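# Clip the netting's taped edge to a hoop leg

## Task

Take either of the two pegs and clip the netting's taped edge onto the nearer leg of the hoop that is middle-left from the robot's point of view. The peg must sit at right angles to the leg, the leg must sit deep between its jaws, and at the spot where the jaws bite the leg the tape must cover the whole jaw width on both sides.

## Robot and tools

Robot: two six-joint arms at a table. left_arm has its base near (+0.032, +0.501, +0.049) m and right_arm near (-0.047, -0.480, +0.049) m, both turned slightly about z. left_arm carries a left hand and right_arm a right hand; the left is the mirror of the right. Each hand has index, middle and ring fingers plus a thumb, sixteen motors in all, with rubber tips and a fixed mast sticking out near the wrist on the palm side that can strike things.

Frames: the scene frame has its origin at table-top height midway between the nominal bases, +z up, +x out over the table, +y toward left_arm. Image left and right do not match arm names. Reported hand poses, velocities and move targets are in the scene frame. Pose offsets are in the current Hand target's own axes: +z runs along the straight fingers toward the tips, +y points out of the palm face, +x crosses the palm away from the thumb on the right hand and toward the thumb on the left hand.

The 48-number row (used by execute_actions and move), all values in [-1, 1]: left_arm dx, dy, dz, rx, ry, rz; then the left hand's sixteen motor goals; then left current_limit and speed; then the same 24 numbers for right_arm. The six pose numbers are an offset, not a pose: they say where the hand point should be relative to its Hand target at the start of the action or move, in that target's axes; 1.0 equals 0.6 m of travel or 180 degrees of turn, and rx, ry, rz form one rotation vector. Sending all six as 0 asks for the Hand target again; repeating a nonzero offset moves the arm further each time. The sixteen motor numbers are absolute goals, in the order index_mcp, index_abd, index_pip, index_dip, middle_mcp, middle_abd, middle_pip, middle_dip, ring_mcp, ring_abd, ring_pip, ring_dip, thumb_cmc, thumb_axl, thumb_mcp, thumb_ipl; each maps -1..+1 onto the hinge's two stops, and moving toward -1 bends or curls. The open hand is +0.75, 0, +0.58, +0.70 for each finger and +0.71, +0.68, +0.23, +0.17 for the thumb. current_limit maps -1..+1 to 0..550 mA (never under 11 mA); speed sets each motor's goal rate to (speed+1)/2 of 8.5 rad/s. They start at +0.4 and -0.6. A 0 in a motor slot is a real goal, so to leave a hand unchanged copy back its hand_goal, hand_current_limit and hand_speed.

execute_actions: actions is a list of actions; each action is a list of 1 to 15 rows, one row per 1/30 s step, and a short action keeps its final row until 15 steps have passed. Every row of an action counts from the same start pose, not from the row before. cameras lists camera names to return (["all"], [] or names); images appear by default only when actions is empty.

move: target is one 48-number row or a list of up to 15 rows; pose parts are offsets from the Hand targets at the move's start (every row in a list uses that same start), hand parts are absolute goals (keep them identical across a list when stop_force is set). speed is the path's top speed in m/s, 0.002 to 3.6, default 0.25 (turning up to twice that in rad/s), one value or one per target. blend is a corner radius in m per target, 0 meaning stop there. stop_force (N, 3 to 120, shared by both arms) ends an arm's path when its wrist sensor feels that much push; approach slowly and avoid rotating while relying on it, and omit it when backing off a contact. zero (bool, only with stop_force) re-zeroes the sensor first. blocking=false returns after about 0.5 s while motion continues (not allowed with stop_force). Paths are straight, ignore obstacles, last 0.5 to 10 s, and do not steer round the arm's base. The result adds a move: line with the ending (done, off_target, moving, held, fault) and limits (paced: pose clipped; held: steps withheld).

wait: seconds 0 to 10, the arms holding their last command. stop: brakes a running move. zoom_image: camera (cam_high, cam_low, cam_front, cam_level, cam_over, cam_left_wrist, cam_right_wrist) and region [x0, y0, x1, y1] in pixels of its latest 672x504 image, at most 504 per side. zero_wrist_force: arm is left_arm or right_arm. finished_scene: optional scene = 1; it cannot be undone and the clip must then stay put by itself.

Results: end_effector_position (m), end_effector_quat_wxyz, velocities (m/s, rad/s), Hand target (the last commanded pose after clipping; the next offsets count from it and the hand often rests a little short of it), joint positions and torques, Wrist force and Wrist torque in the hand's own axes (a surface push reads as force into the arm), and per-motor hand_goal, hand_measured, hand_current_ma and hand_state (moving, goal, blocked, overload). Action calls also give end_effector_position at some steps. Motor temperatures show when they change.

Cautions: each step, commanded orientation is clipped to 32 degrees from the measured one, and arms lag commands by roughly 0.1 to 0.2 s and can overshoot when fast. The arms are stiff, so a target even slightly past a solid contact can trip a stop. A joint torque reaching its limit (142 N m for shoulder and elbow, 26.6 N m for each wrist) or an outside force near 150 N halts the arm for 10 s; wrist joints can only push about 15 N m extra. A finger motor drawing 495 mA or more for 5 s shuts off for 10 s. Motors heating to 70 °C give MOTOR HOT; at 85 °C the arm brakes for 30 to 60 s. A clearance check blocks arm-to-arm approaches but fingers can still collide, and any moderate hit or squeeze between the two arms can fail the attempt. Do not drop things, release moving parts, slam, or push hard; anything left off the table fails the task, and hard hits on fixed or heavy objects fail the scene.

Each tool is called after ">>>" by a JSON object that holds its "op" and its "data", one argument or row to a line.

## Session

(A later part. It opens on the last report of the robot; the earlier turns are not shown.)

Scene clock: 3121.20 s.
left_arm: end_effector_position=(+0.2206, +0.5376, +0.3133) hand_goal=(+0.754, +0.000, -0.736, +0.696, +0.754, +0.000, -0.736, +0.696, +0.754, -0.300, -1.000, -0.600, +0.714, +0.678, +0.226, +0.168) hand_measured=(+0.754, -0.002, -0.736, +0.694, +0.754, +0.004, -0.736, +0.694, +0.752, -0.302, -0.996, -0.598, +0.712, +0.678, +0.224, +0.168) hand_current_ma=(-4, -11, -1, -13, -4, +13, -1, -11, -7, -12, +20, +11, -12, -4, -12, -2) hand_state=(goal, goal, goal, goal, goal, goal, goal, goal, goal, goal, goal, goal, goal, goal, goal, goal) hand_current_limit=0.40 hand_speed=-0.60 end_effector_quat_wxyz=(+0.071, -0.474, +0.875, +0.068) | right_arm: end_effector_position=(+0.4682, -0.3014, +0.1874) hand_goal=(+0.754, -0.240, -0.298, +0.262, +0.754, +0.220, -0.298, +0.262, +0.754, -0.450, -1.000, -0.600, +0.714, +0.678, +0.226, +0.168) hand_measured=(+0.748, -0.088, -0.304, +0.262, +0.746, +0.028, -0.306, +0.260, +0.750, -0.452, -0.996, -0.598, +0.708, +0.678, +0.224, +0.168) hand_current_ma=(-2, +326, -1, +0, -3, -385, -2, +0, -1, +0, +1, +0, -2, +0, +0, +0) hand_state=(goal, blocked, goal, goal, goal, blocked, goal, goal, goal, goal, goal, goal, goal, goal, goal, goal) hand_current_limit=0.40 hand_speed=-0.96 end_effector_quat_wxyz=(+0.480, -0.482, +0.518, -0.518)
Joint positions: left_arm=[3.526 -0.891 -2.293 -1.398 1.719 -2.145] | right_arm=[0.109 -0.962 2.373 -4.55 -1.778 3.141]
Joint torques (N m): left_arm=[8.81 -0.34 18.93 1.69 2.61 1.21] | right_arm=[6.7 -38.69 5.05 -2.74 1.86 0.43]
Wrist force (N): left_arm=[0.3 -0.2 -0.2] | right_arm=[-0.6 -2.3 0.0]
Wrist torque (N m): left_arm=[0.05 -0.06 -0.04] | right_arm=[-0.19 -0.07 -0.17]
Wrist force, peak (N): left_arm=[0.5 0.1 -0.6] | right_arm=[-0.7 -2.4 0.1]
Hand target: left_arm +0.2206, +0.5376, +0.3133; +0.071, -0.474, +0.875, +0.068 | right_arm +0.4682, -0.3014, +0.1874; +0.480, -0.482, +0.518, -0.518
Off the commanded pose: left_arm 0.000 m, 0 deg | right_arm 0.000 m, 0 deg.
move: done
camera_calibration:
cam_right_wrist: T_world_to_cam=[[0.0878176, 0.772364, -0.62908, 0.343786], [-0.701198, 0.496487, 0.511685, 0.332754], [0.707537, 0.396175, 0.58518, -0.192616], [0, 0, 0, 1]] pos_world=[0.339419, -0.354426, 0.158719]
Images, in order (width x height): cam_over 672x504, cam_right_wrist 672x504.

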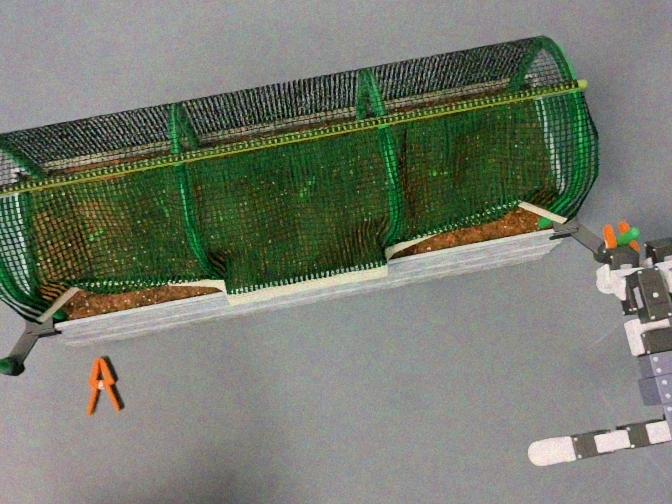

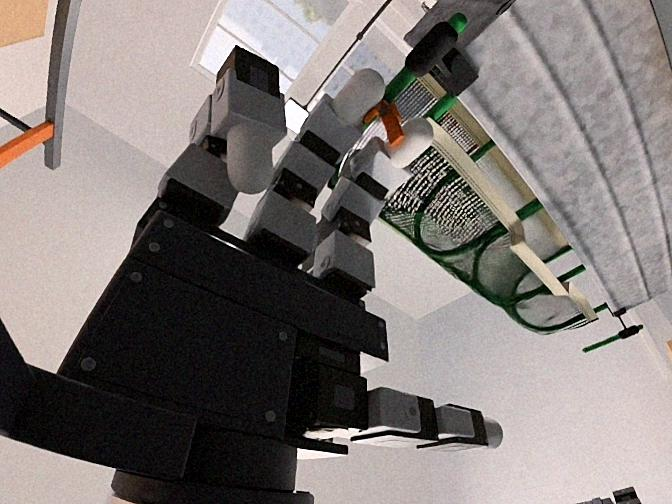

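>>> {"op": "move", "data": {
  "target": [
    [0,0,0,0,0,0, 0.754,0,-0.737,0.696,0.754,0,-0.737,0.696,0.754,-0.3,-1,-0.6,0.714,0.678,0.226,0.168,0.4,-0.6, 0.00167,0,0,0,0,0, 0.754,-0.30,-0.299,0.261,0.754,0.30,-0.299,0.261,0.754,-0.45,-1,-0.6,0.714,0.678,0.226,0.168,0.6,-0.96]
  ],
  "speed": 0.02
}}

>>> {"op": "move", "data": {
  "target": [
    [0,0,0,0,0,0, 0.754,0,-0.737,0.696,0.754,0,-0.737,0.696,0.754,-0.3,-1,-0.6,0.714,0.678,0.226,0.168,0.4,-0.6, 0,0,0,0,0,0, 0.754,-0.40,-0.299,0.261,0.754,0.40,-0.299,0.261,0.754,-0.45,-1,-0.6,0.714,0.678,0.226,0.168,0.75,-0.96]
  ],
  "speed": 0.05,
  "cameras": ["cam_over","cam_right_wrist"]
}}

>>> {"op": "zoom_image", "data": {
  "camera": "cam_right_wrist",
  "region": [300, 20, 500, 220]
}}

>>> {"op": "zoom_image", "data": {
  "camera": "cam_over",
  "region": [590, 200, 670, 300]
}}

Scene clock: 3153.10 s.
left_arm: end_effector_position=(+0.2206, +0.5376, +0.3133) hand_goal=(+0.754, +0.000, -0.736, +0.696, +0.754, +0.000, -0.736, +0.696, +0.754, -0.300, -1.000, -0.600, +0.714, +0.678, +0.226, +0.168) hand_measured=(+0.754, -0.002, -0.736, +0.694, +0.754, +0.004, -0.736, +0.694, +0.752, -0.302, -0.996, -0.598, +0.712, +0.678, +0.224, +0.168) hand_current_ma=(-4, -11, -1, -13, -4, +13, -1, -11, -7, -12, +20, +11, -12, -4, -12, -2) hand_state=(goal, goal, goal, goal, goal, goal, goal, goal, goal, goal, goal, goal, goal, goal, goal, goal) hand_current_limit=0.40 hand_speed=-0.60 end_effector_quat_wxyz=(+0.071, -0.474, +0.875, +0.068) | right_arm: end_effector_position=(+0.4682, -0.3024, +0.1874) hand_goal=(+0.754, -0.300, -0.298, +0.262, +0.754, +0.300, -0.298, +0.262, +0.754, -0.450, -1.000, -0.600, +0.714, +0.678, +0.226, +0.168) hand_measured=(+0.748, -0.136, -0.310, +0.258, +0.744, +0.058, -0.312, +0.256, +0.750, -0.452, -0.996, -0.598, +0.708, +0.678, +0.224, +0.168) hand_current_ma=(-2, +377, -5, -1, -4, -440, -7, -1, -1, +0, +1, +0, -2, +0, +0, +0) hand_state=(goal, blocked, goal, goal, goal, blocked, goal, goal, goal, goal, goal, goal, goal, goal, goal, goal) hand_current_limit=0.60 hand_speed=-0.96 end_effector_quat_wxyz=(+0.480, -0.482, +0.518, -0.518)
Joint positions: left_arm=[3.526 -0.891 -2.293 -1.398 1.719 -2.145] | right_arm=[0.106 -0.963 2.375 -4.551 -1.775 3.141]
Joint torques (N m): left_arm=[9.51 -0.42 19.05 1.7 2.45 1.25] | right_arm=[-7.75 -40.57 6.69 -2.99 1.93 -0.03]
Wrist force (N): left_arm=[0.1 -0.3 -0.4] | right_arm=[-0.7 -2.1 0.0]
Wrist torque (N m): left_arm=[0.04 -0.04 -0.05] | right_arm=[-0.17 -0.05 -0.18]
Wrist force, peak (N): left_arm=[0.1 -0.4 -0.5] | right_arm=[-0.8 -2.5 0.0]
Hand target: left_arm +0.2206, +0.5376, +0.3133; +0.071, -0.474, +0.875, +0.068 | right_arm +0.4682, -0.3024, +0.1874; +0.480, -0.482, +0.518, -0.518
Off the commanded pose: left_arm 0.000 m, 0 deg | right_arm 0.000 m, 0 deg.
move: done

Scene clock: 3153.93 s.
left_arm: end_effector_position=(+0.2206, +0.5376, +0.3133) hand_goal=(+0.754, +0.000, -0.736, +0.696, +0.754, +0.000, -0.736, +0.696, +0.754, -0.300, -1.000, -0.600, +0.714, +0.678, +0.226, +0.168) hand_measured=(+0.754, -0.002, -0.736, +0.694, +0.754, +0.004, -0.736, +0.694, +0.752, -0.302, -0.996, -0.598, +0.712, +0.678, +0.224, +0.168) hand_current_ma=(-4, -11, -1, -13, -4, +13, -1, -11, -7, -12, +20, +11, -12, -4, -12, -2) hand_state=(goal, goal, goal, goal, goal, goal, goal, goal, goal, goal, goal, goal, goal, goal, goal, goal) hand_current_limit=0.40 hand_speed=-0.60 end_effector_quat_wxyz=(+0.071, -0.474, +0.875, +0.068) | right_arm: end_effector_position=(+0.4682, -0.3024, +0.1874) hand_goal=(+0.754, -0.400, -0.298, +0.262, +0.754, +0.400, -0.298, +0.262, +0.754, -0.450, -1.000, -0.600, +0.714, +0.678, +0.226, +0.168) hand_measured=(+0.748, -0.214, -0.320, +0.254, +0.742, +0.086, -0.324, +0.250, +0.750, -0.452, -0.996, -0.598, +0.708, +0.678, +0.224, +0.168) hand_current_ma=(-2, +468, -15, -2, -6, -481, -20, -5, -1, +0, +1, +0, -2, +0, +0, +0) hand_state=(goal, blocked, blocked, goal, goal, blocked, blocked, goal, goal, goal, goal, goal, goal, goal, goal, goal) hand_current_limit=0.75 hand_speed=-0.96 end_effector_quat_wxyz=(+0.480, -0.482, +0.518, -0.518)
Joint positions: left_arm=[3.526 -0.891 -2.293 -1.398 1.719 -2.145] | right_arm=[0.106 -0.963 2.375 -4.551 -1.775 3.141]
Joint torques (N m): left_arm=[9.19 -0.38 19.33 1.71 2.49 1.2] | right_arm=[-7.85 -40.47 6.03 -3.27 1.97 -0.39]
Wrist force (N): left_arm=[0.0 0.0 -0.3] | right_arm=[-0.5 -2.2 0.1]
Wrist torque (N m): left_arm=[0.08 -0.02 -0.07] | right_arm=[-0.18 -0.08 -0.16]
Wrist force, peak (N): left_arm=[0.3 -0.2 -0.7] | right_arm=[-0.6 -2.4 -0.1]
Hand target: left_arm +0.2206, +0.5376, +0.3133; +0.071, -0.474, +0.875, +0.068 | right_arm +0.4682, -0.3024, +0.1874; +0.480, -0.482, +0.518, -0.518
Off the commanded pose: left_arm 0.000 m, 0 deg | right_arm 0.000 m, 0 deg.
move: done
camera_calibration:
cam_right_wrist: T_world_to_cam=[[0.0878176, 0.772364, -0.62908, 0.344559], [-0.701198, 0.496487, 0.511685, 0.33325], [0.707537, 0.396175, 0.58518, -0.19222], [0, 0, 0, 1]] pos_world=[0.339419, -0.355426, 0.158719]
Images, in order (width x height): cam_over 672x504, cam_right_wrist 672x504.

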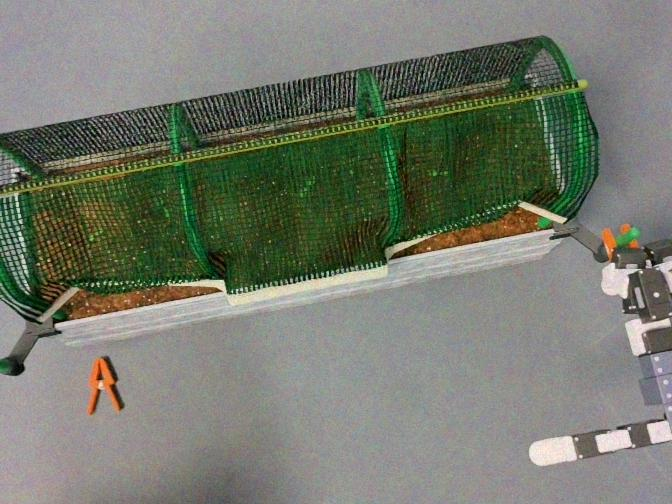

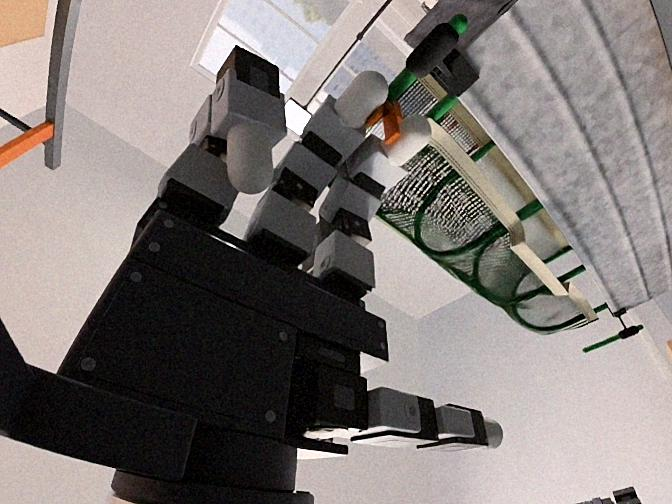

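Scaled by 2.520 from the camera's 672x504 image, which has a finer 960x720 frame.

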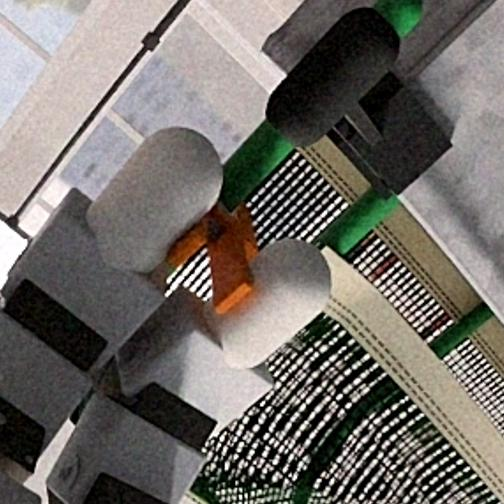

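Scaled by 5.040 from the camera's 672x504 image, which has a finer 960x720 frame.

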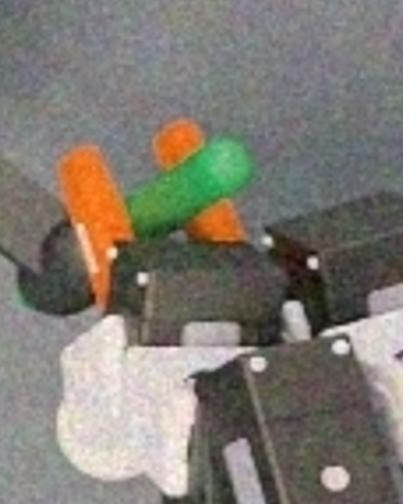

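>>> {"op": "move", "data": {
  "target": [
    [0,0,0,0,0,0, 0.754,0,-0.737,0.696,0.754,0,-0.737,0.696,0.754,-0.3,-1,-0.6,0.714,0.678,0.226,0.168,0.4,-0.6, 0,0,-0.07,0,0,0, 0.754,-0.40,-0.299,0.261,0.754,0.40,-0.299,0.261,0.754,-0.45,-1,-0.6,0.714,0.678,0.226,0.168,0.75,-0.96]
  ],
  "speed": 0.02,
  "stop_force": 5,
  "cameras": ["cam_over","cam_right_wrist"]
}}

>>> {"op": "zoom_image", "data": {
  "camera": "cam_right_wrist",
  "region": [300, 20, 500, 220]
}}

>>> {"op": "zoom_image", "data": {
  "camera": "cam_over",
  "region": [580, 200, 672, 320]
}}

Scene clock: 3210.17 s.
left_arm: end_effector_position=(+0.2206, +0.5376, +0.3133) hand_goal=(+0.754, +0.000, -0.736, +0.696, +0.754, +0.000, -0.736, +0.696, +0.754, -0.300, -1.000, -0.600, +0.714, +0.678, +0.226, +0.168) hand_measured=(+0.754, -0.002, -0.736, +0.694, +0.754, +0.004, -0.736, +0.694, +0.752, -0.302, -0.996, -0.598, +0.712, +0.678, +0.224, +0.168) hand_current_ma=(-4, -11, -1, -13, -4, +13, -1, -11, -7, -12, +20, +11, -12, -4, -12, -2) hand_state=(goal, goal, goal, goal, goal, goal, goal, goal, goal, goal, goal, goal, goal, goal, goal, goal) hand_current_limit=0.40 hand_speed=-0.60 end_effector_quat_wxyz=(+0.071, -0.474, +0.875, +0.068) | right_arm: end_effector_position=(+0.4263, -0.2994, +0.1875) hand_goal=(+0.754, -0.400, -0.298, +0.262, +0.754, +0.400, -0.298, +0.262, +0.754, -0.450, -1.000, -0.600, +0.714, +0.678, +0.226, +0.168) hand_measured=(+0.748, -0.214, -0.320, +0.254, +0.742, +0.086, -0.324, +0.250, +0.750, -0.452, -0.996, -0.598, +0.708, +0.678, +0.224, +0.168) hand_current_ma=(-2, +468, -15, -2, -6, -481, -20, -5, -1, +0, +1, +0, -2, +0, +0, +0) hand_state=(goal, blocked, blocked, goal, goal, blocked, blocked, goal, goal, goal, goal, goal, goal, goal, goal, goal) hand_current_limit=0.75 hand_speed=-0.96 end_effector_quat_wxyz=(+0.480, -0.482, +0.518, -0.518)
Joint positions: left_arm=[3.526 -0.891 -2.293 -1.398 1.719 -2.145] | right_arm=[0.138 -0.979 2.471 -4.631 -1.807 3.141]
Joint torques (N m): left_arm=[9.08 -0.63 19.49 1.72 2.51 1.12] | right_arm=[6.85 -38.14 8.65 -3.16 -1.48 0.8]
Wrist force (N): left_arm=[0.0 -0.3 -0.3] | right_arm=[-0.7 -2.1 -0.4]
Wrist torque (N m): left_arm=[0.04 -0.03 -0.07] | right_arm=[-0.14 -0.07 -0.17]
Wrist force, peak (N): left_arm=[0.4 0.0 -0.8] | right_arm=[-0.8 -2.5 -0.3]
Hand target: left_arm +0.2206, +0.5376, +0.3133; +0.071, -0.474, +0.875, +0.068 | right_arm +0.4263, -0.2994, +0.1875; +0.480, -0.482, +0.518, -0.518
Off the commanded pose: left_arm 0.000 m, 0 deg | right_arm 0.000 m, 0 deg.
move: done
camera_calibration:
cam_right_wrist: T_world_to_cam=[[0.0878176, 0.772364, -0.62908, 0.345907], [-0.701198, 0.496487, 0.511685, 0.30228], [0.707537, 0.396175, 0.58518, -0.163861], [0, 0, 0, 1]] pos_world=[0.297519, -0.352326, 0.158819]
Images, in order (width x height): cam_over 672x504, cam_right_wrist 672x504.

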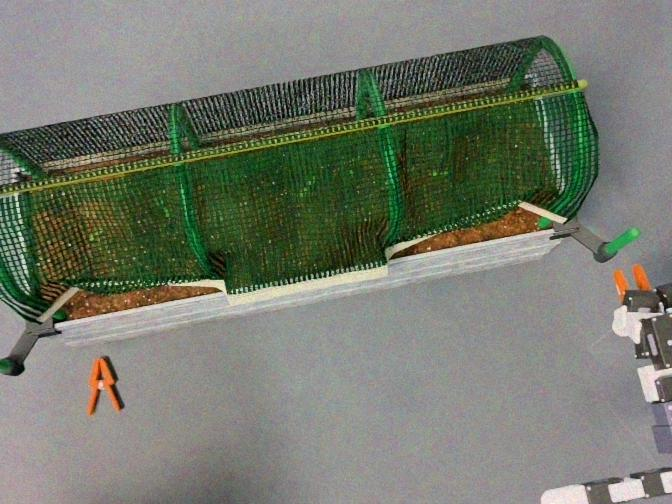

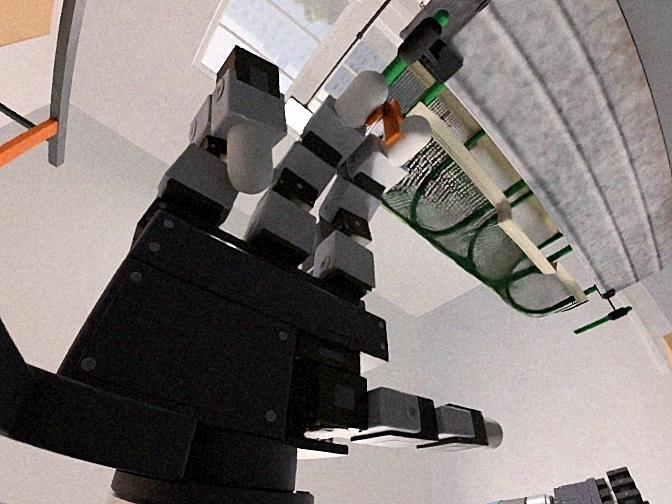

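Scaled by 2.520 from the camera's 672x504 image, which has a finer 960x720 frame.

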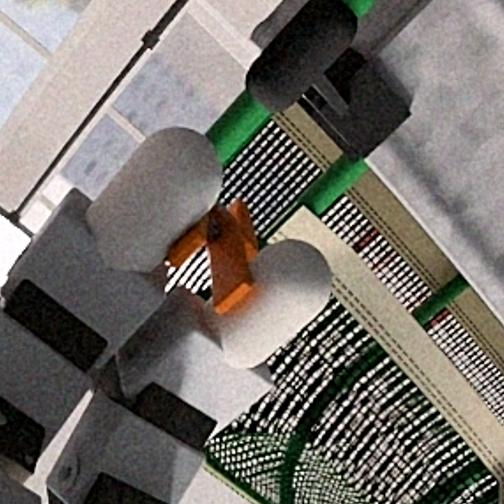

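Scaled by 4.200 from the camera's 672x504 image, which has a finer 960x720 frame.

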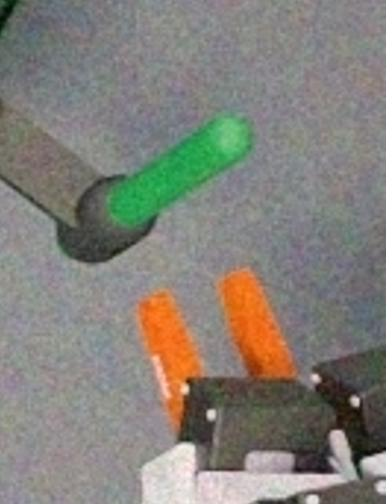

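>>> {"op": "move", "data": {
  "target": [0,0,0,0,0,0, 0.754,0,-0.737,0.696,0.754,0,-0.737,0.696,0.754,-0.3,-1,-0.6,0.714,0.678,0.226,0.168,0.4,-0.6, 0,0,0,0,0,0, 0.754,-0.45,-0.299,0.261,0.754,0.45,-0.299,0.261,-0.479,-0.2,-1,0.696,0.714,0.678,0.226,0.168,0.78,-0.85],
  "speed": 0.02,
  "cameras": ["cam_over","cam_right_wrist"]
}}

>>> {"op": "zoom_image", "data": {
  "camera": "cam_over",
  "region": [580, 200, 672, 320]
}}

>>> {"op": "zoom_image", "data": {
  "camera": "cam_right_wrist",
  "region": [300, 20, 500, 220]
}}

Scene clock: 3337.83 s.
left_arm: end_effector_position=(+0.2206, +0.5376, +0.3133) hand_goal=(+0.754, +0.000, -0.736, +0.696, +0.754, +0.000, -0.736, +0.696, +0.754, -0.300, -1.000, -0.600, +0.714, +0.678, +0.226, +0.168) hand_measured=(+0.754, -0.002, -0.736, +0.694, +0.754, +0.004, -0.736, +0.694, +0.752, -0.302, -0.996, -0.598, +0.712, +0.678, +0.224, +0.168) hand_current_ma=(-4, -11, -1, -13, -4, +13, -1, -11, -7, -12, +20, +11, -12, -4, -12, -2) hand_state=(goal, goal, goal, goal, goal, goal, goal, goal, goal, goal, goal, goal, goal, goal, goal, goal) hand_current_limit=0.40 hand_speed=-0.60 end_effector_quat_wxyz=(+0.071, -0.474, +0.875, +0.068) | right_arm: end_effector_position=(+0.4263, -0.2994, +0.1875) hand_goal=(+0.754, -0.450, -0.298, +0.262, +0.754, +0.450, -0.298, +0.262, -0.478, -0.200, -1.000, +0.696, +0.714, +0.678, +0.226, +0.168) hand_measured=(+0.748, -0.232, -0.322, +0.254, +0.740, +0.086, -0.328, +0.250, -0.474, -0.202, -0.996, +0.694, +0.708, +0.678, +0.224, +0.168) hand_current_ma=(-2, +490, -17, -3, -7, -489, -24, -6, +1, +0, +1, +0, -2, +0, +0, +0) hand_state=(goal, blocked, blocked, goal, goal, blocked, blocked, goal, goal, goal, goal, goal, goal, goal, goal, goal) hand_current_limit=0.78 hand_speed=-0.85 end_effector_quat_wxyz=(+0.480, -0.482, +0.518, -0.518)
Joint positions: left_arm=[3.526 -0.891 -2.293 -1.398 1.719 -2.145] | right_arm=[0.138 -0.979 2.471 -4.632 -1.807 3.141]
Joint torques (N m): left_arm=[8.78 -0.36 19.35 1.84 2.5 1.07] | right_arm=[6.57 -37.86 7.02 -2.69 -1.46 -0.42]
Wrist force (N): left_arm=[0.3 -0.1 -0.4] | right_arm=[-0.6 -2.2 -0.5]
Wrist torque (N m): left_arm=[0.07 -0.05 -0.05] | right_arm=[-0.10 -0.09 -0.16]
Wrist force, peak (N): left_arm=[0.5 -0.5 -0.3] | right_arm=[-0.9 -2.5 -0.4]
Hand target: left_arm +0.2206, +0.5376, +0.3133; +0.071, -0.474, +0.875, +0.068 | right_arm +0.4263, -0.2994, +0.1875; +0.480, -0.482, +0.518, -0.518
Off the commanded pose: left_arm 0.000 m, 0 deg | right_arm 0.000 m, 0 deg.
move: done
camera_calibration:
cam_right_wrist: T_world_to_cam=[[0.0878176, 0.772364, -0.62908, 0.345907], [-0.701198, 0.496487, 0.511685, 0.30228], [0.707537, 0.396175, 0.58518, -0.163861], [0, 0, 0, 1]] pos_world=[0.297519, -0.352326, 0.158819]
Images, in order (width x height): cam_over 672x504, cam_right_wrist 672x504.

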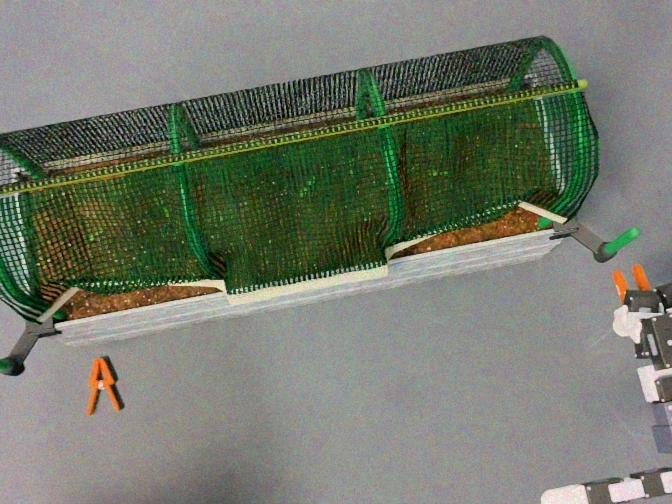

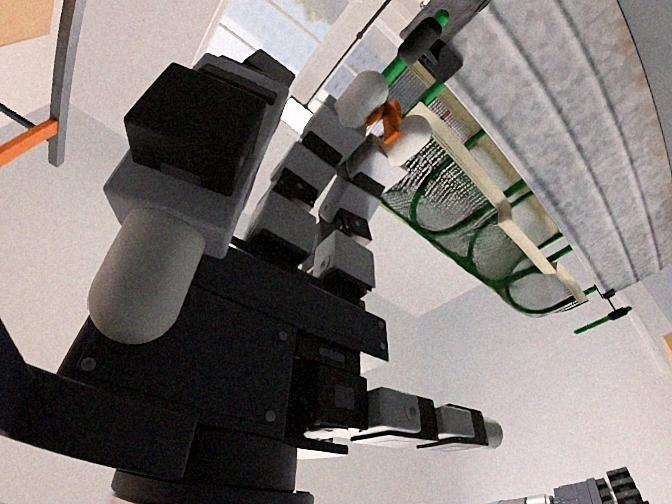

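Scaled by 4.200 from the camera's 672x504 image, which has a finer 960x720 frame.

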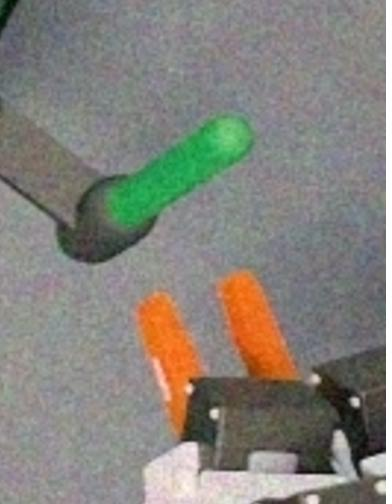

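Scaled by 2.520 from the camera's 672x504 image, which has a finer 960x720 frame.

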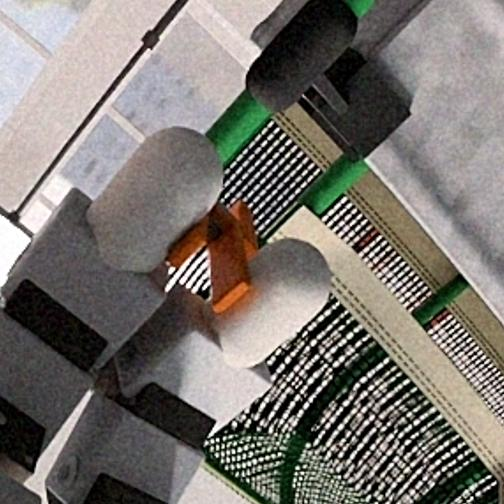

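>>> {"op": "move", "data": {
  "target": [0,0,0,0,0,0, 0.754,0,-0.737,0.696,0.754,0,-0.737,0.696,0.754,-0.3,-1,-0.6,0.714,0.678,0.226,0.168,0.4,-0.6, -0.5777,0,0.0412,0,-0.1074,0, 0.754,-0.45,-0.299,0.261,0.754,0.45,-0.299,0.261,-0.479,-0.2,-1,0.696,0.714,0.678,0.226,0.168,0.78,-0.85],
  "speed": 0.12,
  "cameras": ["cam_over","cam_right_wrist","cam_level","cam_front","cam_low"]
}}

>>> {"op": "zoom_image", "data": {
  "camera": "cam_over",
  "region": [180, 240, 320, 380]
}}

>>> {"op": "zoom_image", "data": {
  "camera": "cam_right_wrist",
  "region": [300, 20, 500, 220]
}}

>>> {"op": "zoom_image", "data": {
  "camera": "cam_front",
  "region": [250, 250, 420, 400]
}}

>>> {"op": "zoom_image", "data": {
  "camera": "cam_level",
  "region": [200, 240, 400, 400]
}}

Scene clock: 3351.10 s.
left_arm: end_effector_position=(+0.2206, +0.5376, +0.3133) hand_goal=(+0.754, +0.000, -0.736, +0.696, +0.754, +0.000, -0.736, +0.696, +0.754, -0.300, -1.000, -0.600, +0.714, +0.678, +0.226, +0.168) hand_measured=(+0.754, -0.002, -0.736, +0.694, +0.754, +0.004, -0.736, +0.694, +0.752, -0.302, -0.996, -0.598, +0.712, +0.678, +0.224, +0.168) hand_current_ma=(-4, -11, -1, -13, -4, +13, -1, -11, -7, -12, +20, +11, -12, -4, -12, -2) hand_state=(goal, goal, goal, goal, goal, goal, goal, goal, goal, goal, goal, goal, goal, goal, goal, goal) hand_current_limit=0.40 hand_speed=-0.60 end_effector_quat_wxyz=(+0.071, -0.474, +0.875, +0.068) | right_arm: end_effector_position=(+0.4764, +0.0444, +0.1870) hand_goal=(+0.754, -0.450, -0.298, +0.262, +0.754, +0.450, -0.298, +0.262, -0.478, -0.200, -1.000, +0.696, +0.714, +0.678, +0.226, +0.168) hand_measured=(+0.748, -0.232, -0.322, +0.254, +0.740, +0.086, -0.328, +0.250, -0.474, -0.202, -0.996, +0.694, +0.708, +0.678, +0.224, +0.168) hand_current_ma=(-2, +490, -17, -3, -7, -489, -24, -6, +1, +0, +1, +0, -2, +0, +0, +0) hand_state=(goal, blocked, blocked, goal, goal, blocked, blocked, goal, goal, goal, goal, goal, goal, goal, goal, goal) hand_current_limit=0.78 hand_speed=-0.85 end_effector_quat_wxyz=(+0.561, -0.562, +0.430, -0.430)
Joint positions: left_arm=[3.526 -0.891 -2.293 -1.398 1.719 -2.145] | right_arm=[0.689 -0.754 1.752 -4.137 -2.02 3.142]
Joint torques (N m): left_arm=[9.01 -0.34 19.55 1.89 2.41 1.15] | right_arm=[6.41 -35.38 -24.42 -0.3 1.05 -0.18]
Wrist force (N): left_arm=[0.3 0.1 -0.3] | right_arm=[-1.1 -2.0 0.4]
Wrist torque (N m): left_arm=[0.09 -0.06 -0.04] | right_arm=[-0.16 -0.03 -0.34]
Wrist force, peak (N): left_arm=[-0.1 -0.7 -0.4] | right_arm=[-0.9 -2.4 -0.5]
Hand target: left_arm +0.2206, +0.5376, +0.3133; +0.071, -0.474, +0.875, +0.068 | right_arm +0.4764, +0.0445, +0.1870; +0.561, -0.562, +0.430, -0.430
Off the commanded pose: left_arm 0.000 m, 0 deg | right_arm 0.000 m, 0 deg.
move: done
camera_calibration:
cam_right_wrist: T_world_to_cam=[[-0.173061, 0.758301, -0.628514, 0.200501], [-0.82575, 0.236111, 0.512238, 0.237777], [0.53683, 0.607644, 0.585306, -0.26328], [0, 0, 0, 1]] pos_world=[0.37238, -0.0482008, 0.158319]
Images, in order (width x height): cam_low 672x504, cam_front 672x504, cam_level 672x504, cam_over 672x504, cam_right_wrist 672x504.

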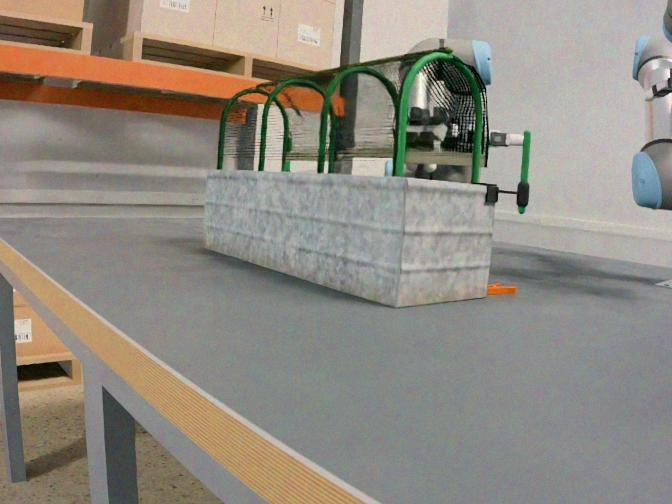

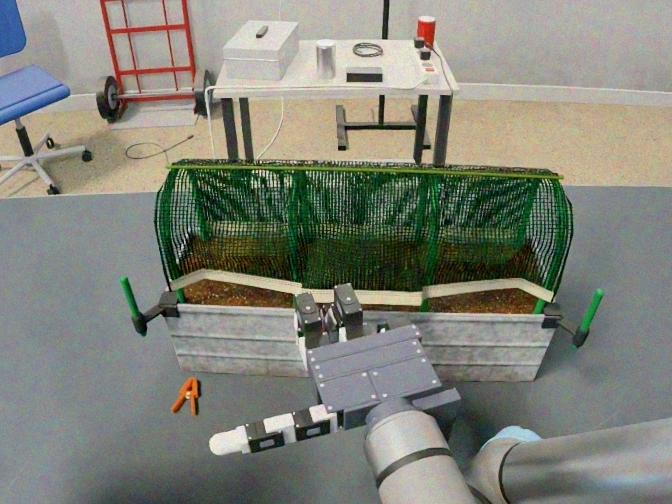

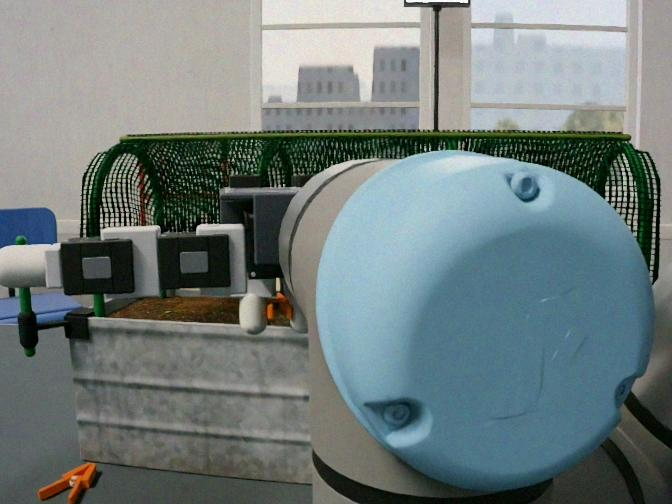

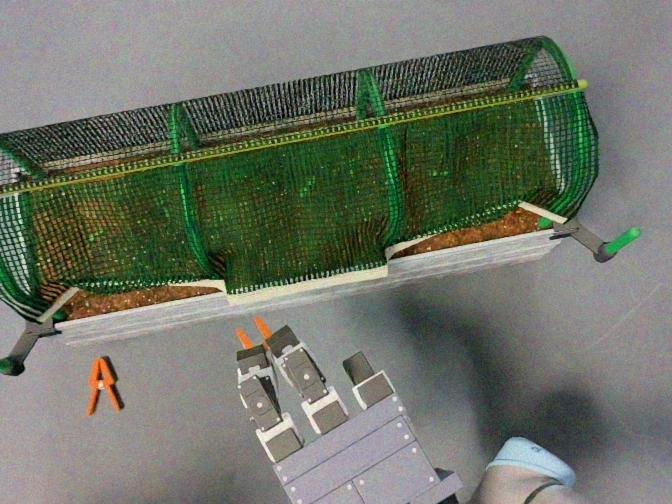

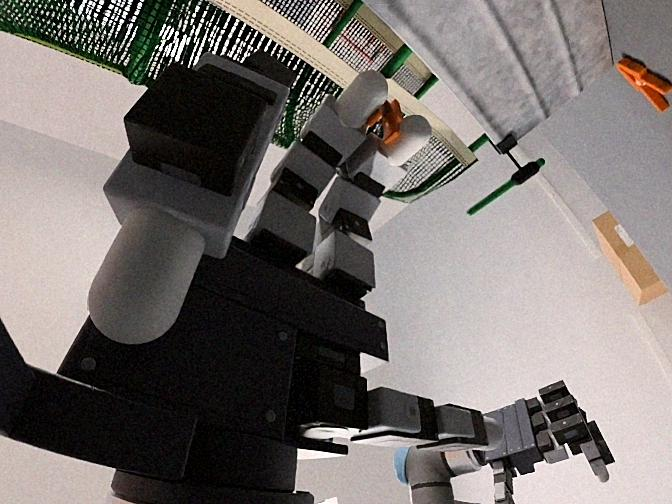

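Scaled by 3.600 from the camera's 672x504 image, which has a finer 960x720 frame.

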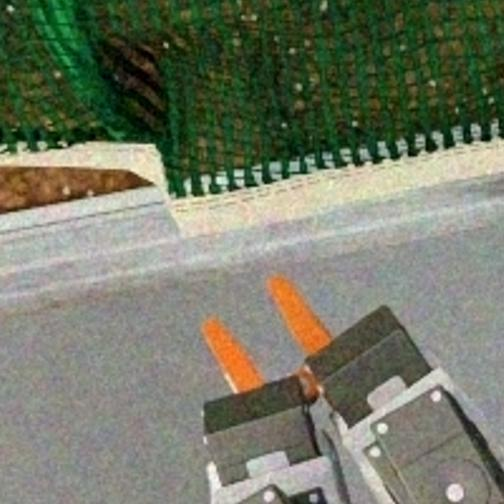

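Scaled by 2.520 from the camera's 672x504 image, which has a finer 960x720 frame.

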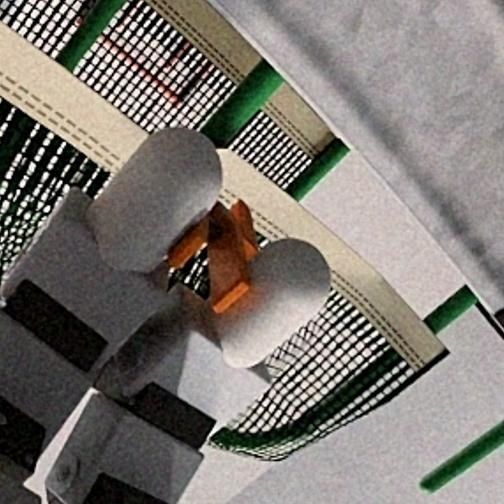

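Scaled by 2.965 from the camera's 672x504 image, which has a finer 960x720 frame.

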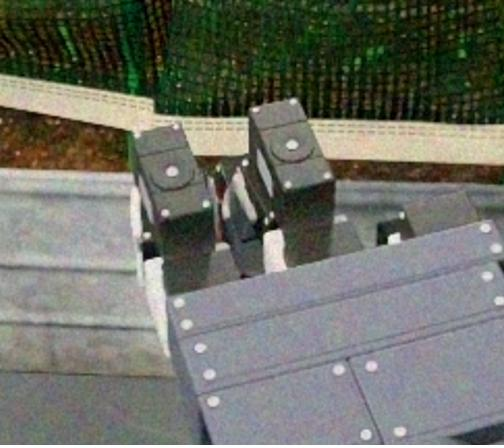

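Scaled by 2.520 from the camera's 672x504 image, which has a finer 960x720 frame.

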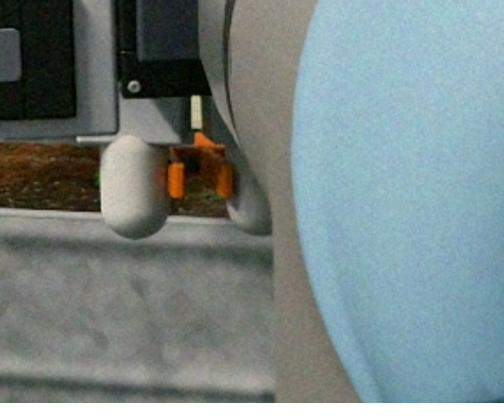

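>>> {"op": "zoom_image", "data": {
  "camera": "cam_level",
  "region": [235, 270, 315, 350]
}}

>>> {"op": "zoom_image", "data": {
  "camera": "cam_over",
  "region": [200, 270, 290, 360]
}}

Scaled by 6.300 from the camera's 672x504 image, which has a finer 960x720 frame.

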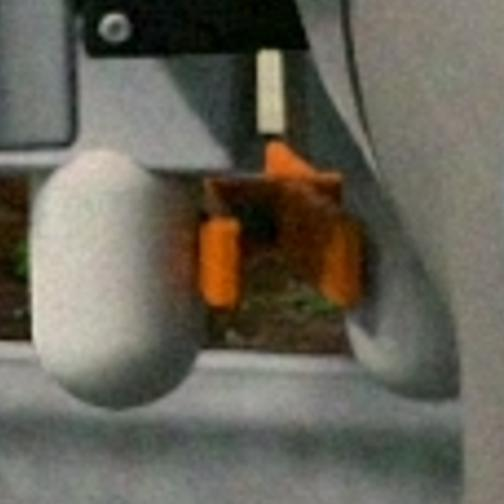

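Scaled by 5.600 from the camera's 672x504 image, which has a finer 960x720 frame.

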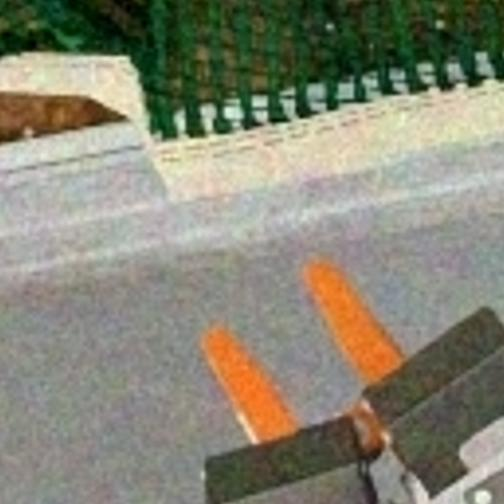

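>>> {"op": "zoom_image", "data": {
  "camera": "cam_right_wrist",
  "region": [350, 20, 450, 120]
}}

Scaled by 5.040 from the camera's 672x504 image, which has a finer 960x720 frame.

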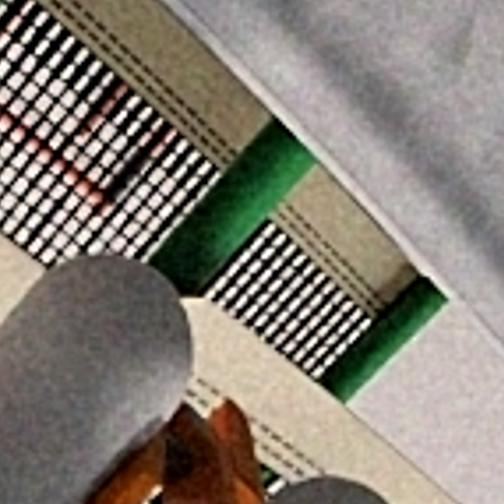

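>>> {"op": "zoom_image", "data": {
  "camera": "cam_over",
  "region": [170, 220, 250, 300]
}}

>>> {"op": "zoom_image", "data": {
  "camera": "cam_front",
  "region": [260, 240, 350, 330]
}}

Scaled by 6.300 from the camera's 672x504 image, which has a finer 960x720 frame.

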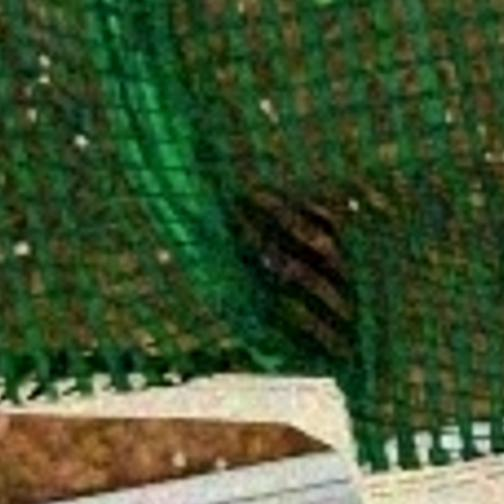

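Scaled by 5.600 from the camera's 672x504 image, which has a finer 960x720 frame.

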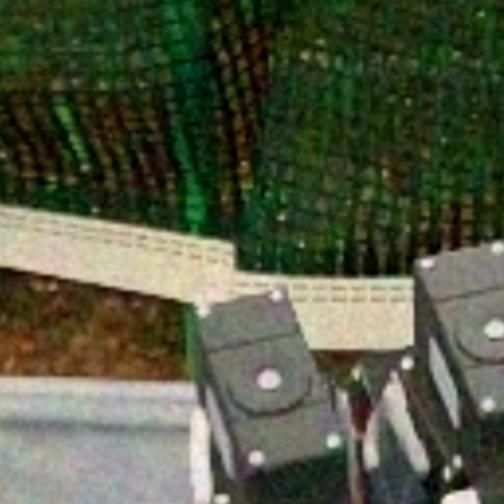

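>>> {"op": "move", "data": {
  "target": [0,0,0,0,0,0, 0.754,0,-0.737,0.696,0.754,0,-0.737,0.696,0.754,-0.3,-1,-0.6,0.714,0.678,0.226,0.168,0.4,-0.6, -0.01217,0.0075,0.0325,0.0206,0,0, 0.754,-0.45,-0.299,0.261,0.754,0.45,-0.299,0.261,-0.479,-0.2,-1,0.696,0.714,0.678,0.226,0.168,0.78,-0.85],
  "speed": 0.06,
  "cameras": ["cam_over","cam_right_wrist","cam_level","cam_front"]
}}

>>> {"op": "zoom_image", "data": {
  "camera": "cam_over",
  "region": [190, 250, 280, 340]
}}

>>> {"op": "zoom_image", "data": {
  "camera": "cam_right_wrist",
  "region": [340, 20, 460, 140]
}}

>>> {"op": "zoom_image", "data": {
  "camera": "cam_level",
  "region": [235, 270, 315, 350]
}}

>>> {"op": "zoom_image", "data": {
  "camera": "cam_front",
  "region": [260, 240, 350, 330]
}}

Scene clock: 3553.60 s.
left_arm: end_effector_position=(+0.2206, +0.5376, +0.3133) hand_goal=(+0.754, +0.000, -0.736, +0.696, +0.754, +0.000, -0.736, +0.696, +0.754, -0.300, -1.000, -0.600, +0.714, +0.678, +0.226, +0.168) hand_measured=(+0.754, -0.002, -0.736, +0.694, +0.754, +0.004, -0.736, +0.694, +0.752, -0.302, -0.996, -0.598, +0.712, +0.678, +0.224, +0.168) hand_current_ma=(-4, -11, -1, -13, -4, +13, -1, -11, -7, -12, +20, +11, -12, -4, -12, -2) hand_state=(goal, goal, goal, goal, goal, goal, goal, goal, goal, goal, goal, goal, goal, goal, goal, goal) hand_current_limit=0.40 hand_speed=-0.60 end_effector_quat_wxyz=(+0.071, -0.474, +0.875, +0.068) | right_arm: end_effector_position=(+0.4767, +0.0448, +0.1868) hand_goal=(+0.754, -0.450, -0.298, +0.262, +0.754, +0.450, -0.298, +0.262, -0.478, -0.200, -1.000, +0.696, +0.714, +0.678, +0.226, +0.168) hand_measured=(+0.748, -0.232, -0.322, +0.254, +0.740, +0.086, -0.328, +0.250, -0.474, -0.202, -0.996, +0.694, +0.708, +0.678, +0.224, +0.168) hand_current_ma=(-2, +490, -17, -3, -7, -489, -24, -6, +1, +0, +1, +0, -2, +0, +0, +0) hand_state=(goal, blocked, blocked, goal, goal, blocked, blocked, goal, goal, goal, goal, goal, goal, goal, goal, goal) hand_current_limit=0.78 hand_speed=-0.85 end_effector_quat_wxyz=(+0.561, -0.562, +0.430, -0.430)
Joint positions: left_arm=[3.526 -0.891 -2.293 -1.398 1.719 -2.145] | right_arm=[0.689 -0.752 1.75 -4.138 -2.02 3.142]
Joint torques (N m): left_arm=[8.99 -0.64 19.6 1.92 2.43 1.12] | right_arm=[4.8 -53.76 -0.42 -0.26 -1.03 1.32]
Wrist force (N): left_arm=[0.5 -0.4 -0.1] | right_arm=[-0.8 -1.9 0.2]
Wrist torque (N m): left_arm=[0.00 -0.08 -0.02] | right_arm=[-0.14 -0.06 -0.32]
Wrist force, peak (N): left_arm=[-0.1 -0.3 -0.7] | right_arm=[-1.2 -2.2 0.3]
Hand target: left_arm +0.2206, +0.5376, +0.3133; +0.071, -0.474, +0.875, +0.068 | right_arm +0.4767, +0.0447, +0.1869; +0.561, -0.562, +0.430, -0.430 (not the last commanded pose)
Off the commanded pose: left_arm 0.000 m, 0 deg | right_arm 0.021 m, 4 deg.
move: held (right_arm; a check stopped the path); limits=held
pose unreachable (right arm): on one or more control steps of this call, first in action 0 (counted from 0), this arm could not follow its commanded pose, so it was not sent that pose on those steps. It may still have moved: this result reports where it is.
cause: moving toward the commanded pose would bring two parts of the arm too close to each other (joints 4 (wrist 1) to 6 (wrist 3) lie between them).
camera_calibration:
cam_right_wrist: T_world_to_cam=[[-0.172519, 0.758399, -0.628544, 0.199885], [-0.826285, 0.235926, 0.511461, 0.238483], [0.536182, 0.607593, 0.585952, -0.263427], [0, 0, 0, 1]] pos_world=[0.372784, -0.0478002, 0.158017]
Images, in order (width x height): cam_front 672x504, cam_level 672x504, cam_over 672x504, cam_right_wrist 672x504.

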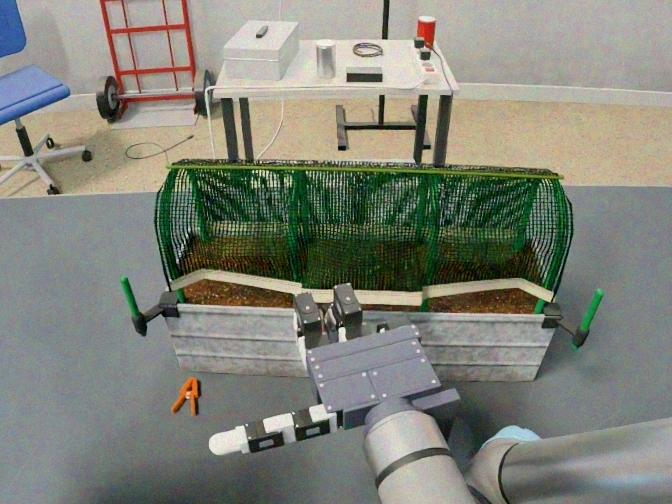

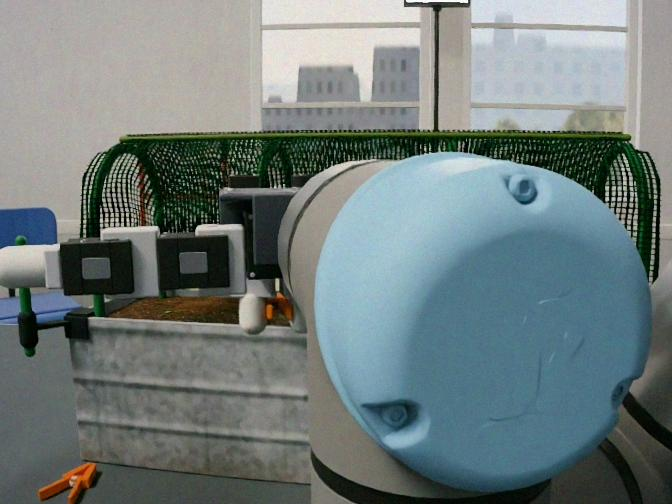

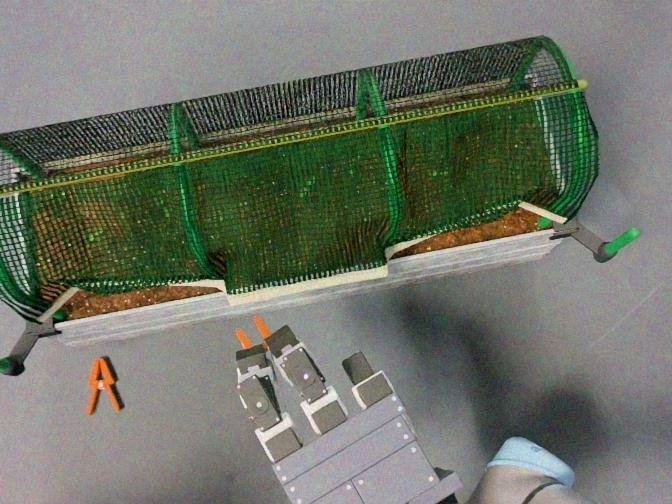

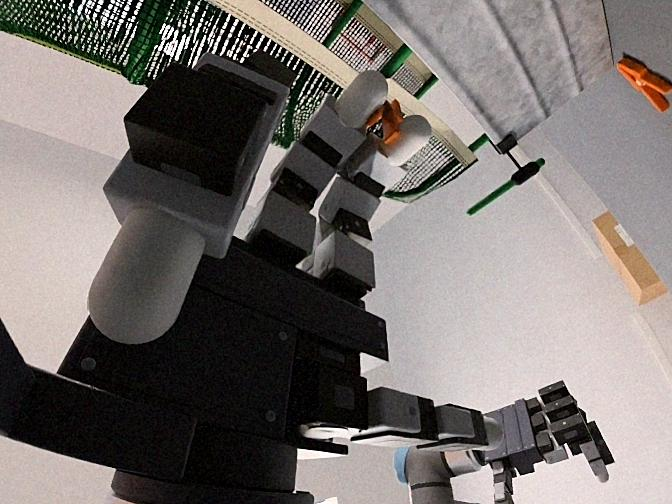

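Scaled by 5.600 from the camera's 672x504 image, which has a finer 960x720 frame.

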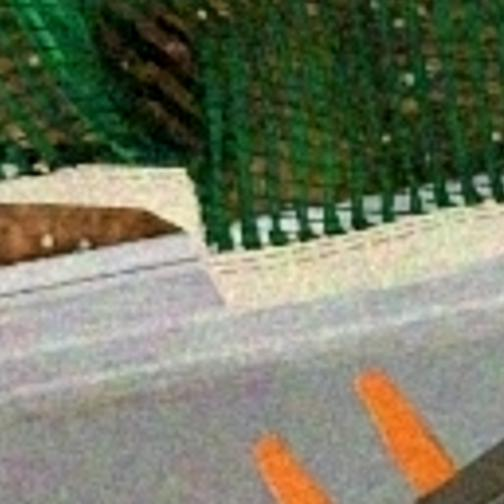

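Scaled by 4.200 from the camera's 672x504 image, which has a finer 960x720 frame.

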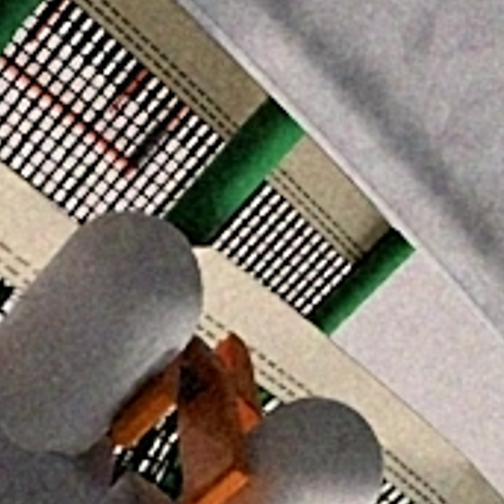

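Scaled by 6.300 from the camera's 672x504 image, which has a finer 960x720 frame.

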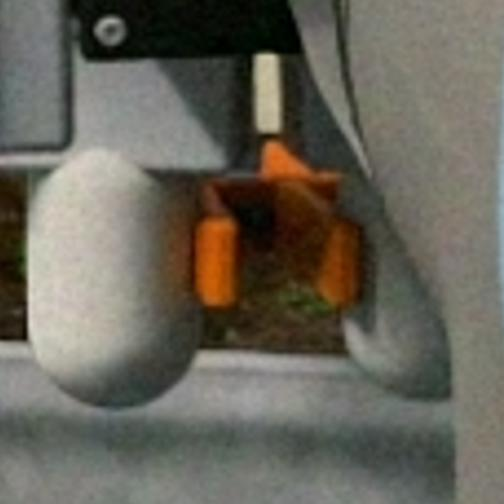

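Scaled by 5.600 from the camera's 672x504 image, which has a finer 960x720 frame.

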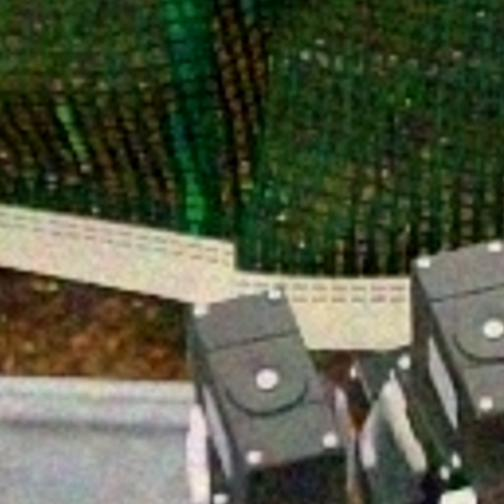

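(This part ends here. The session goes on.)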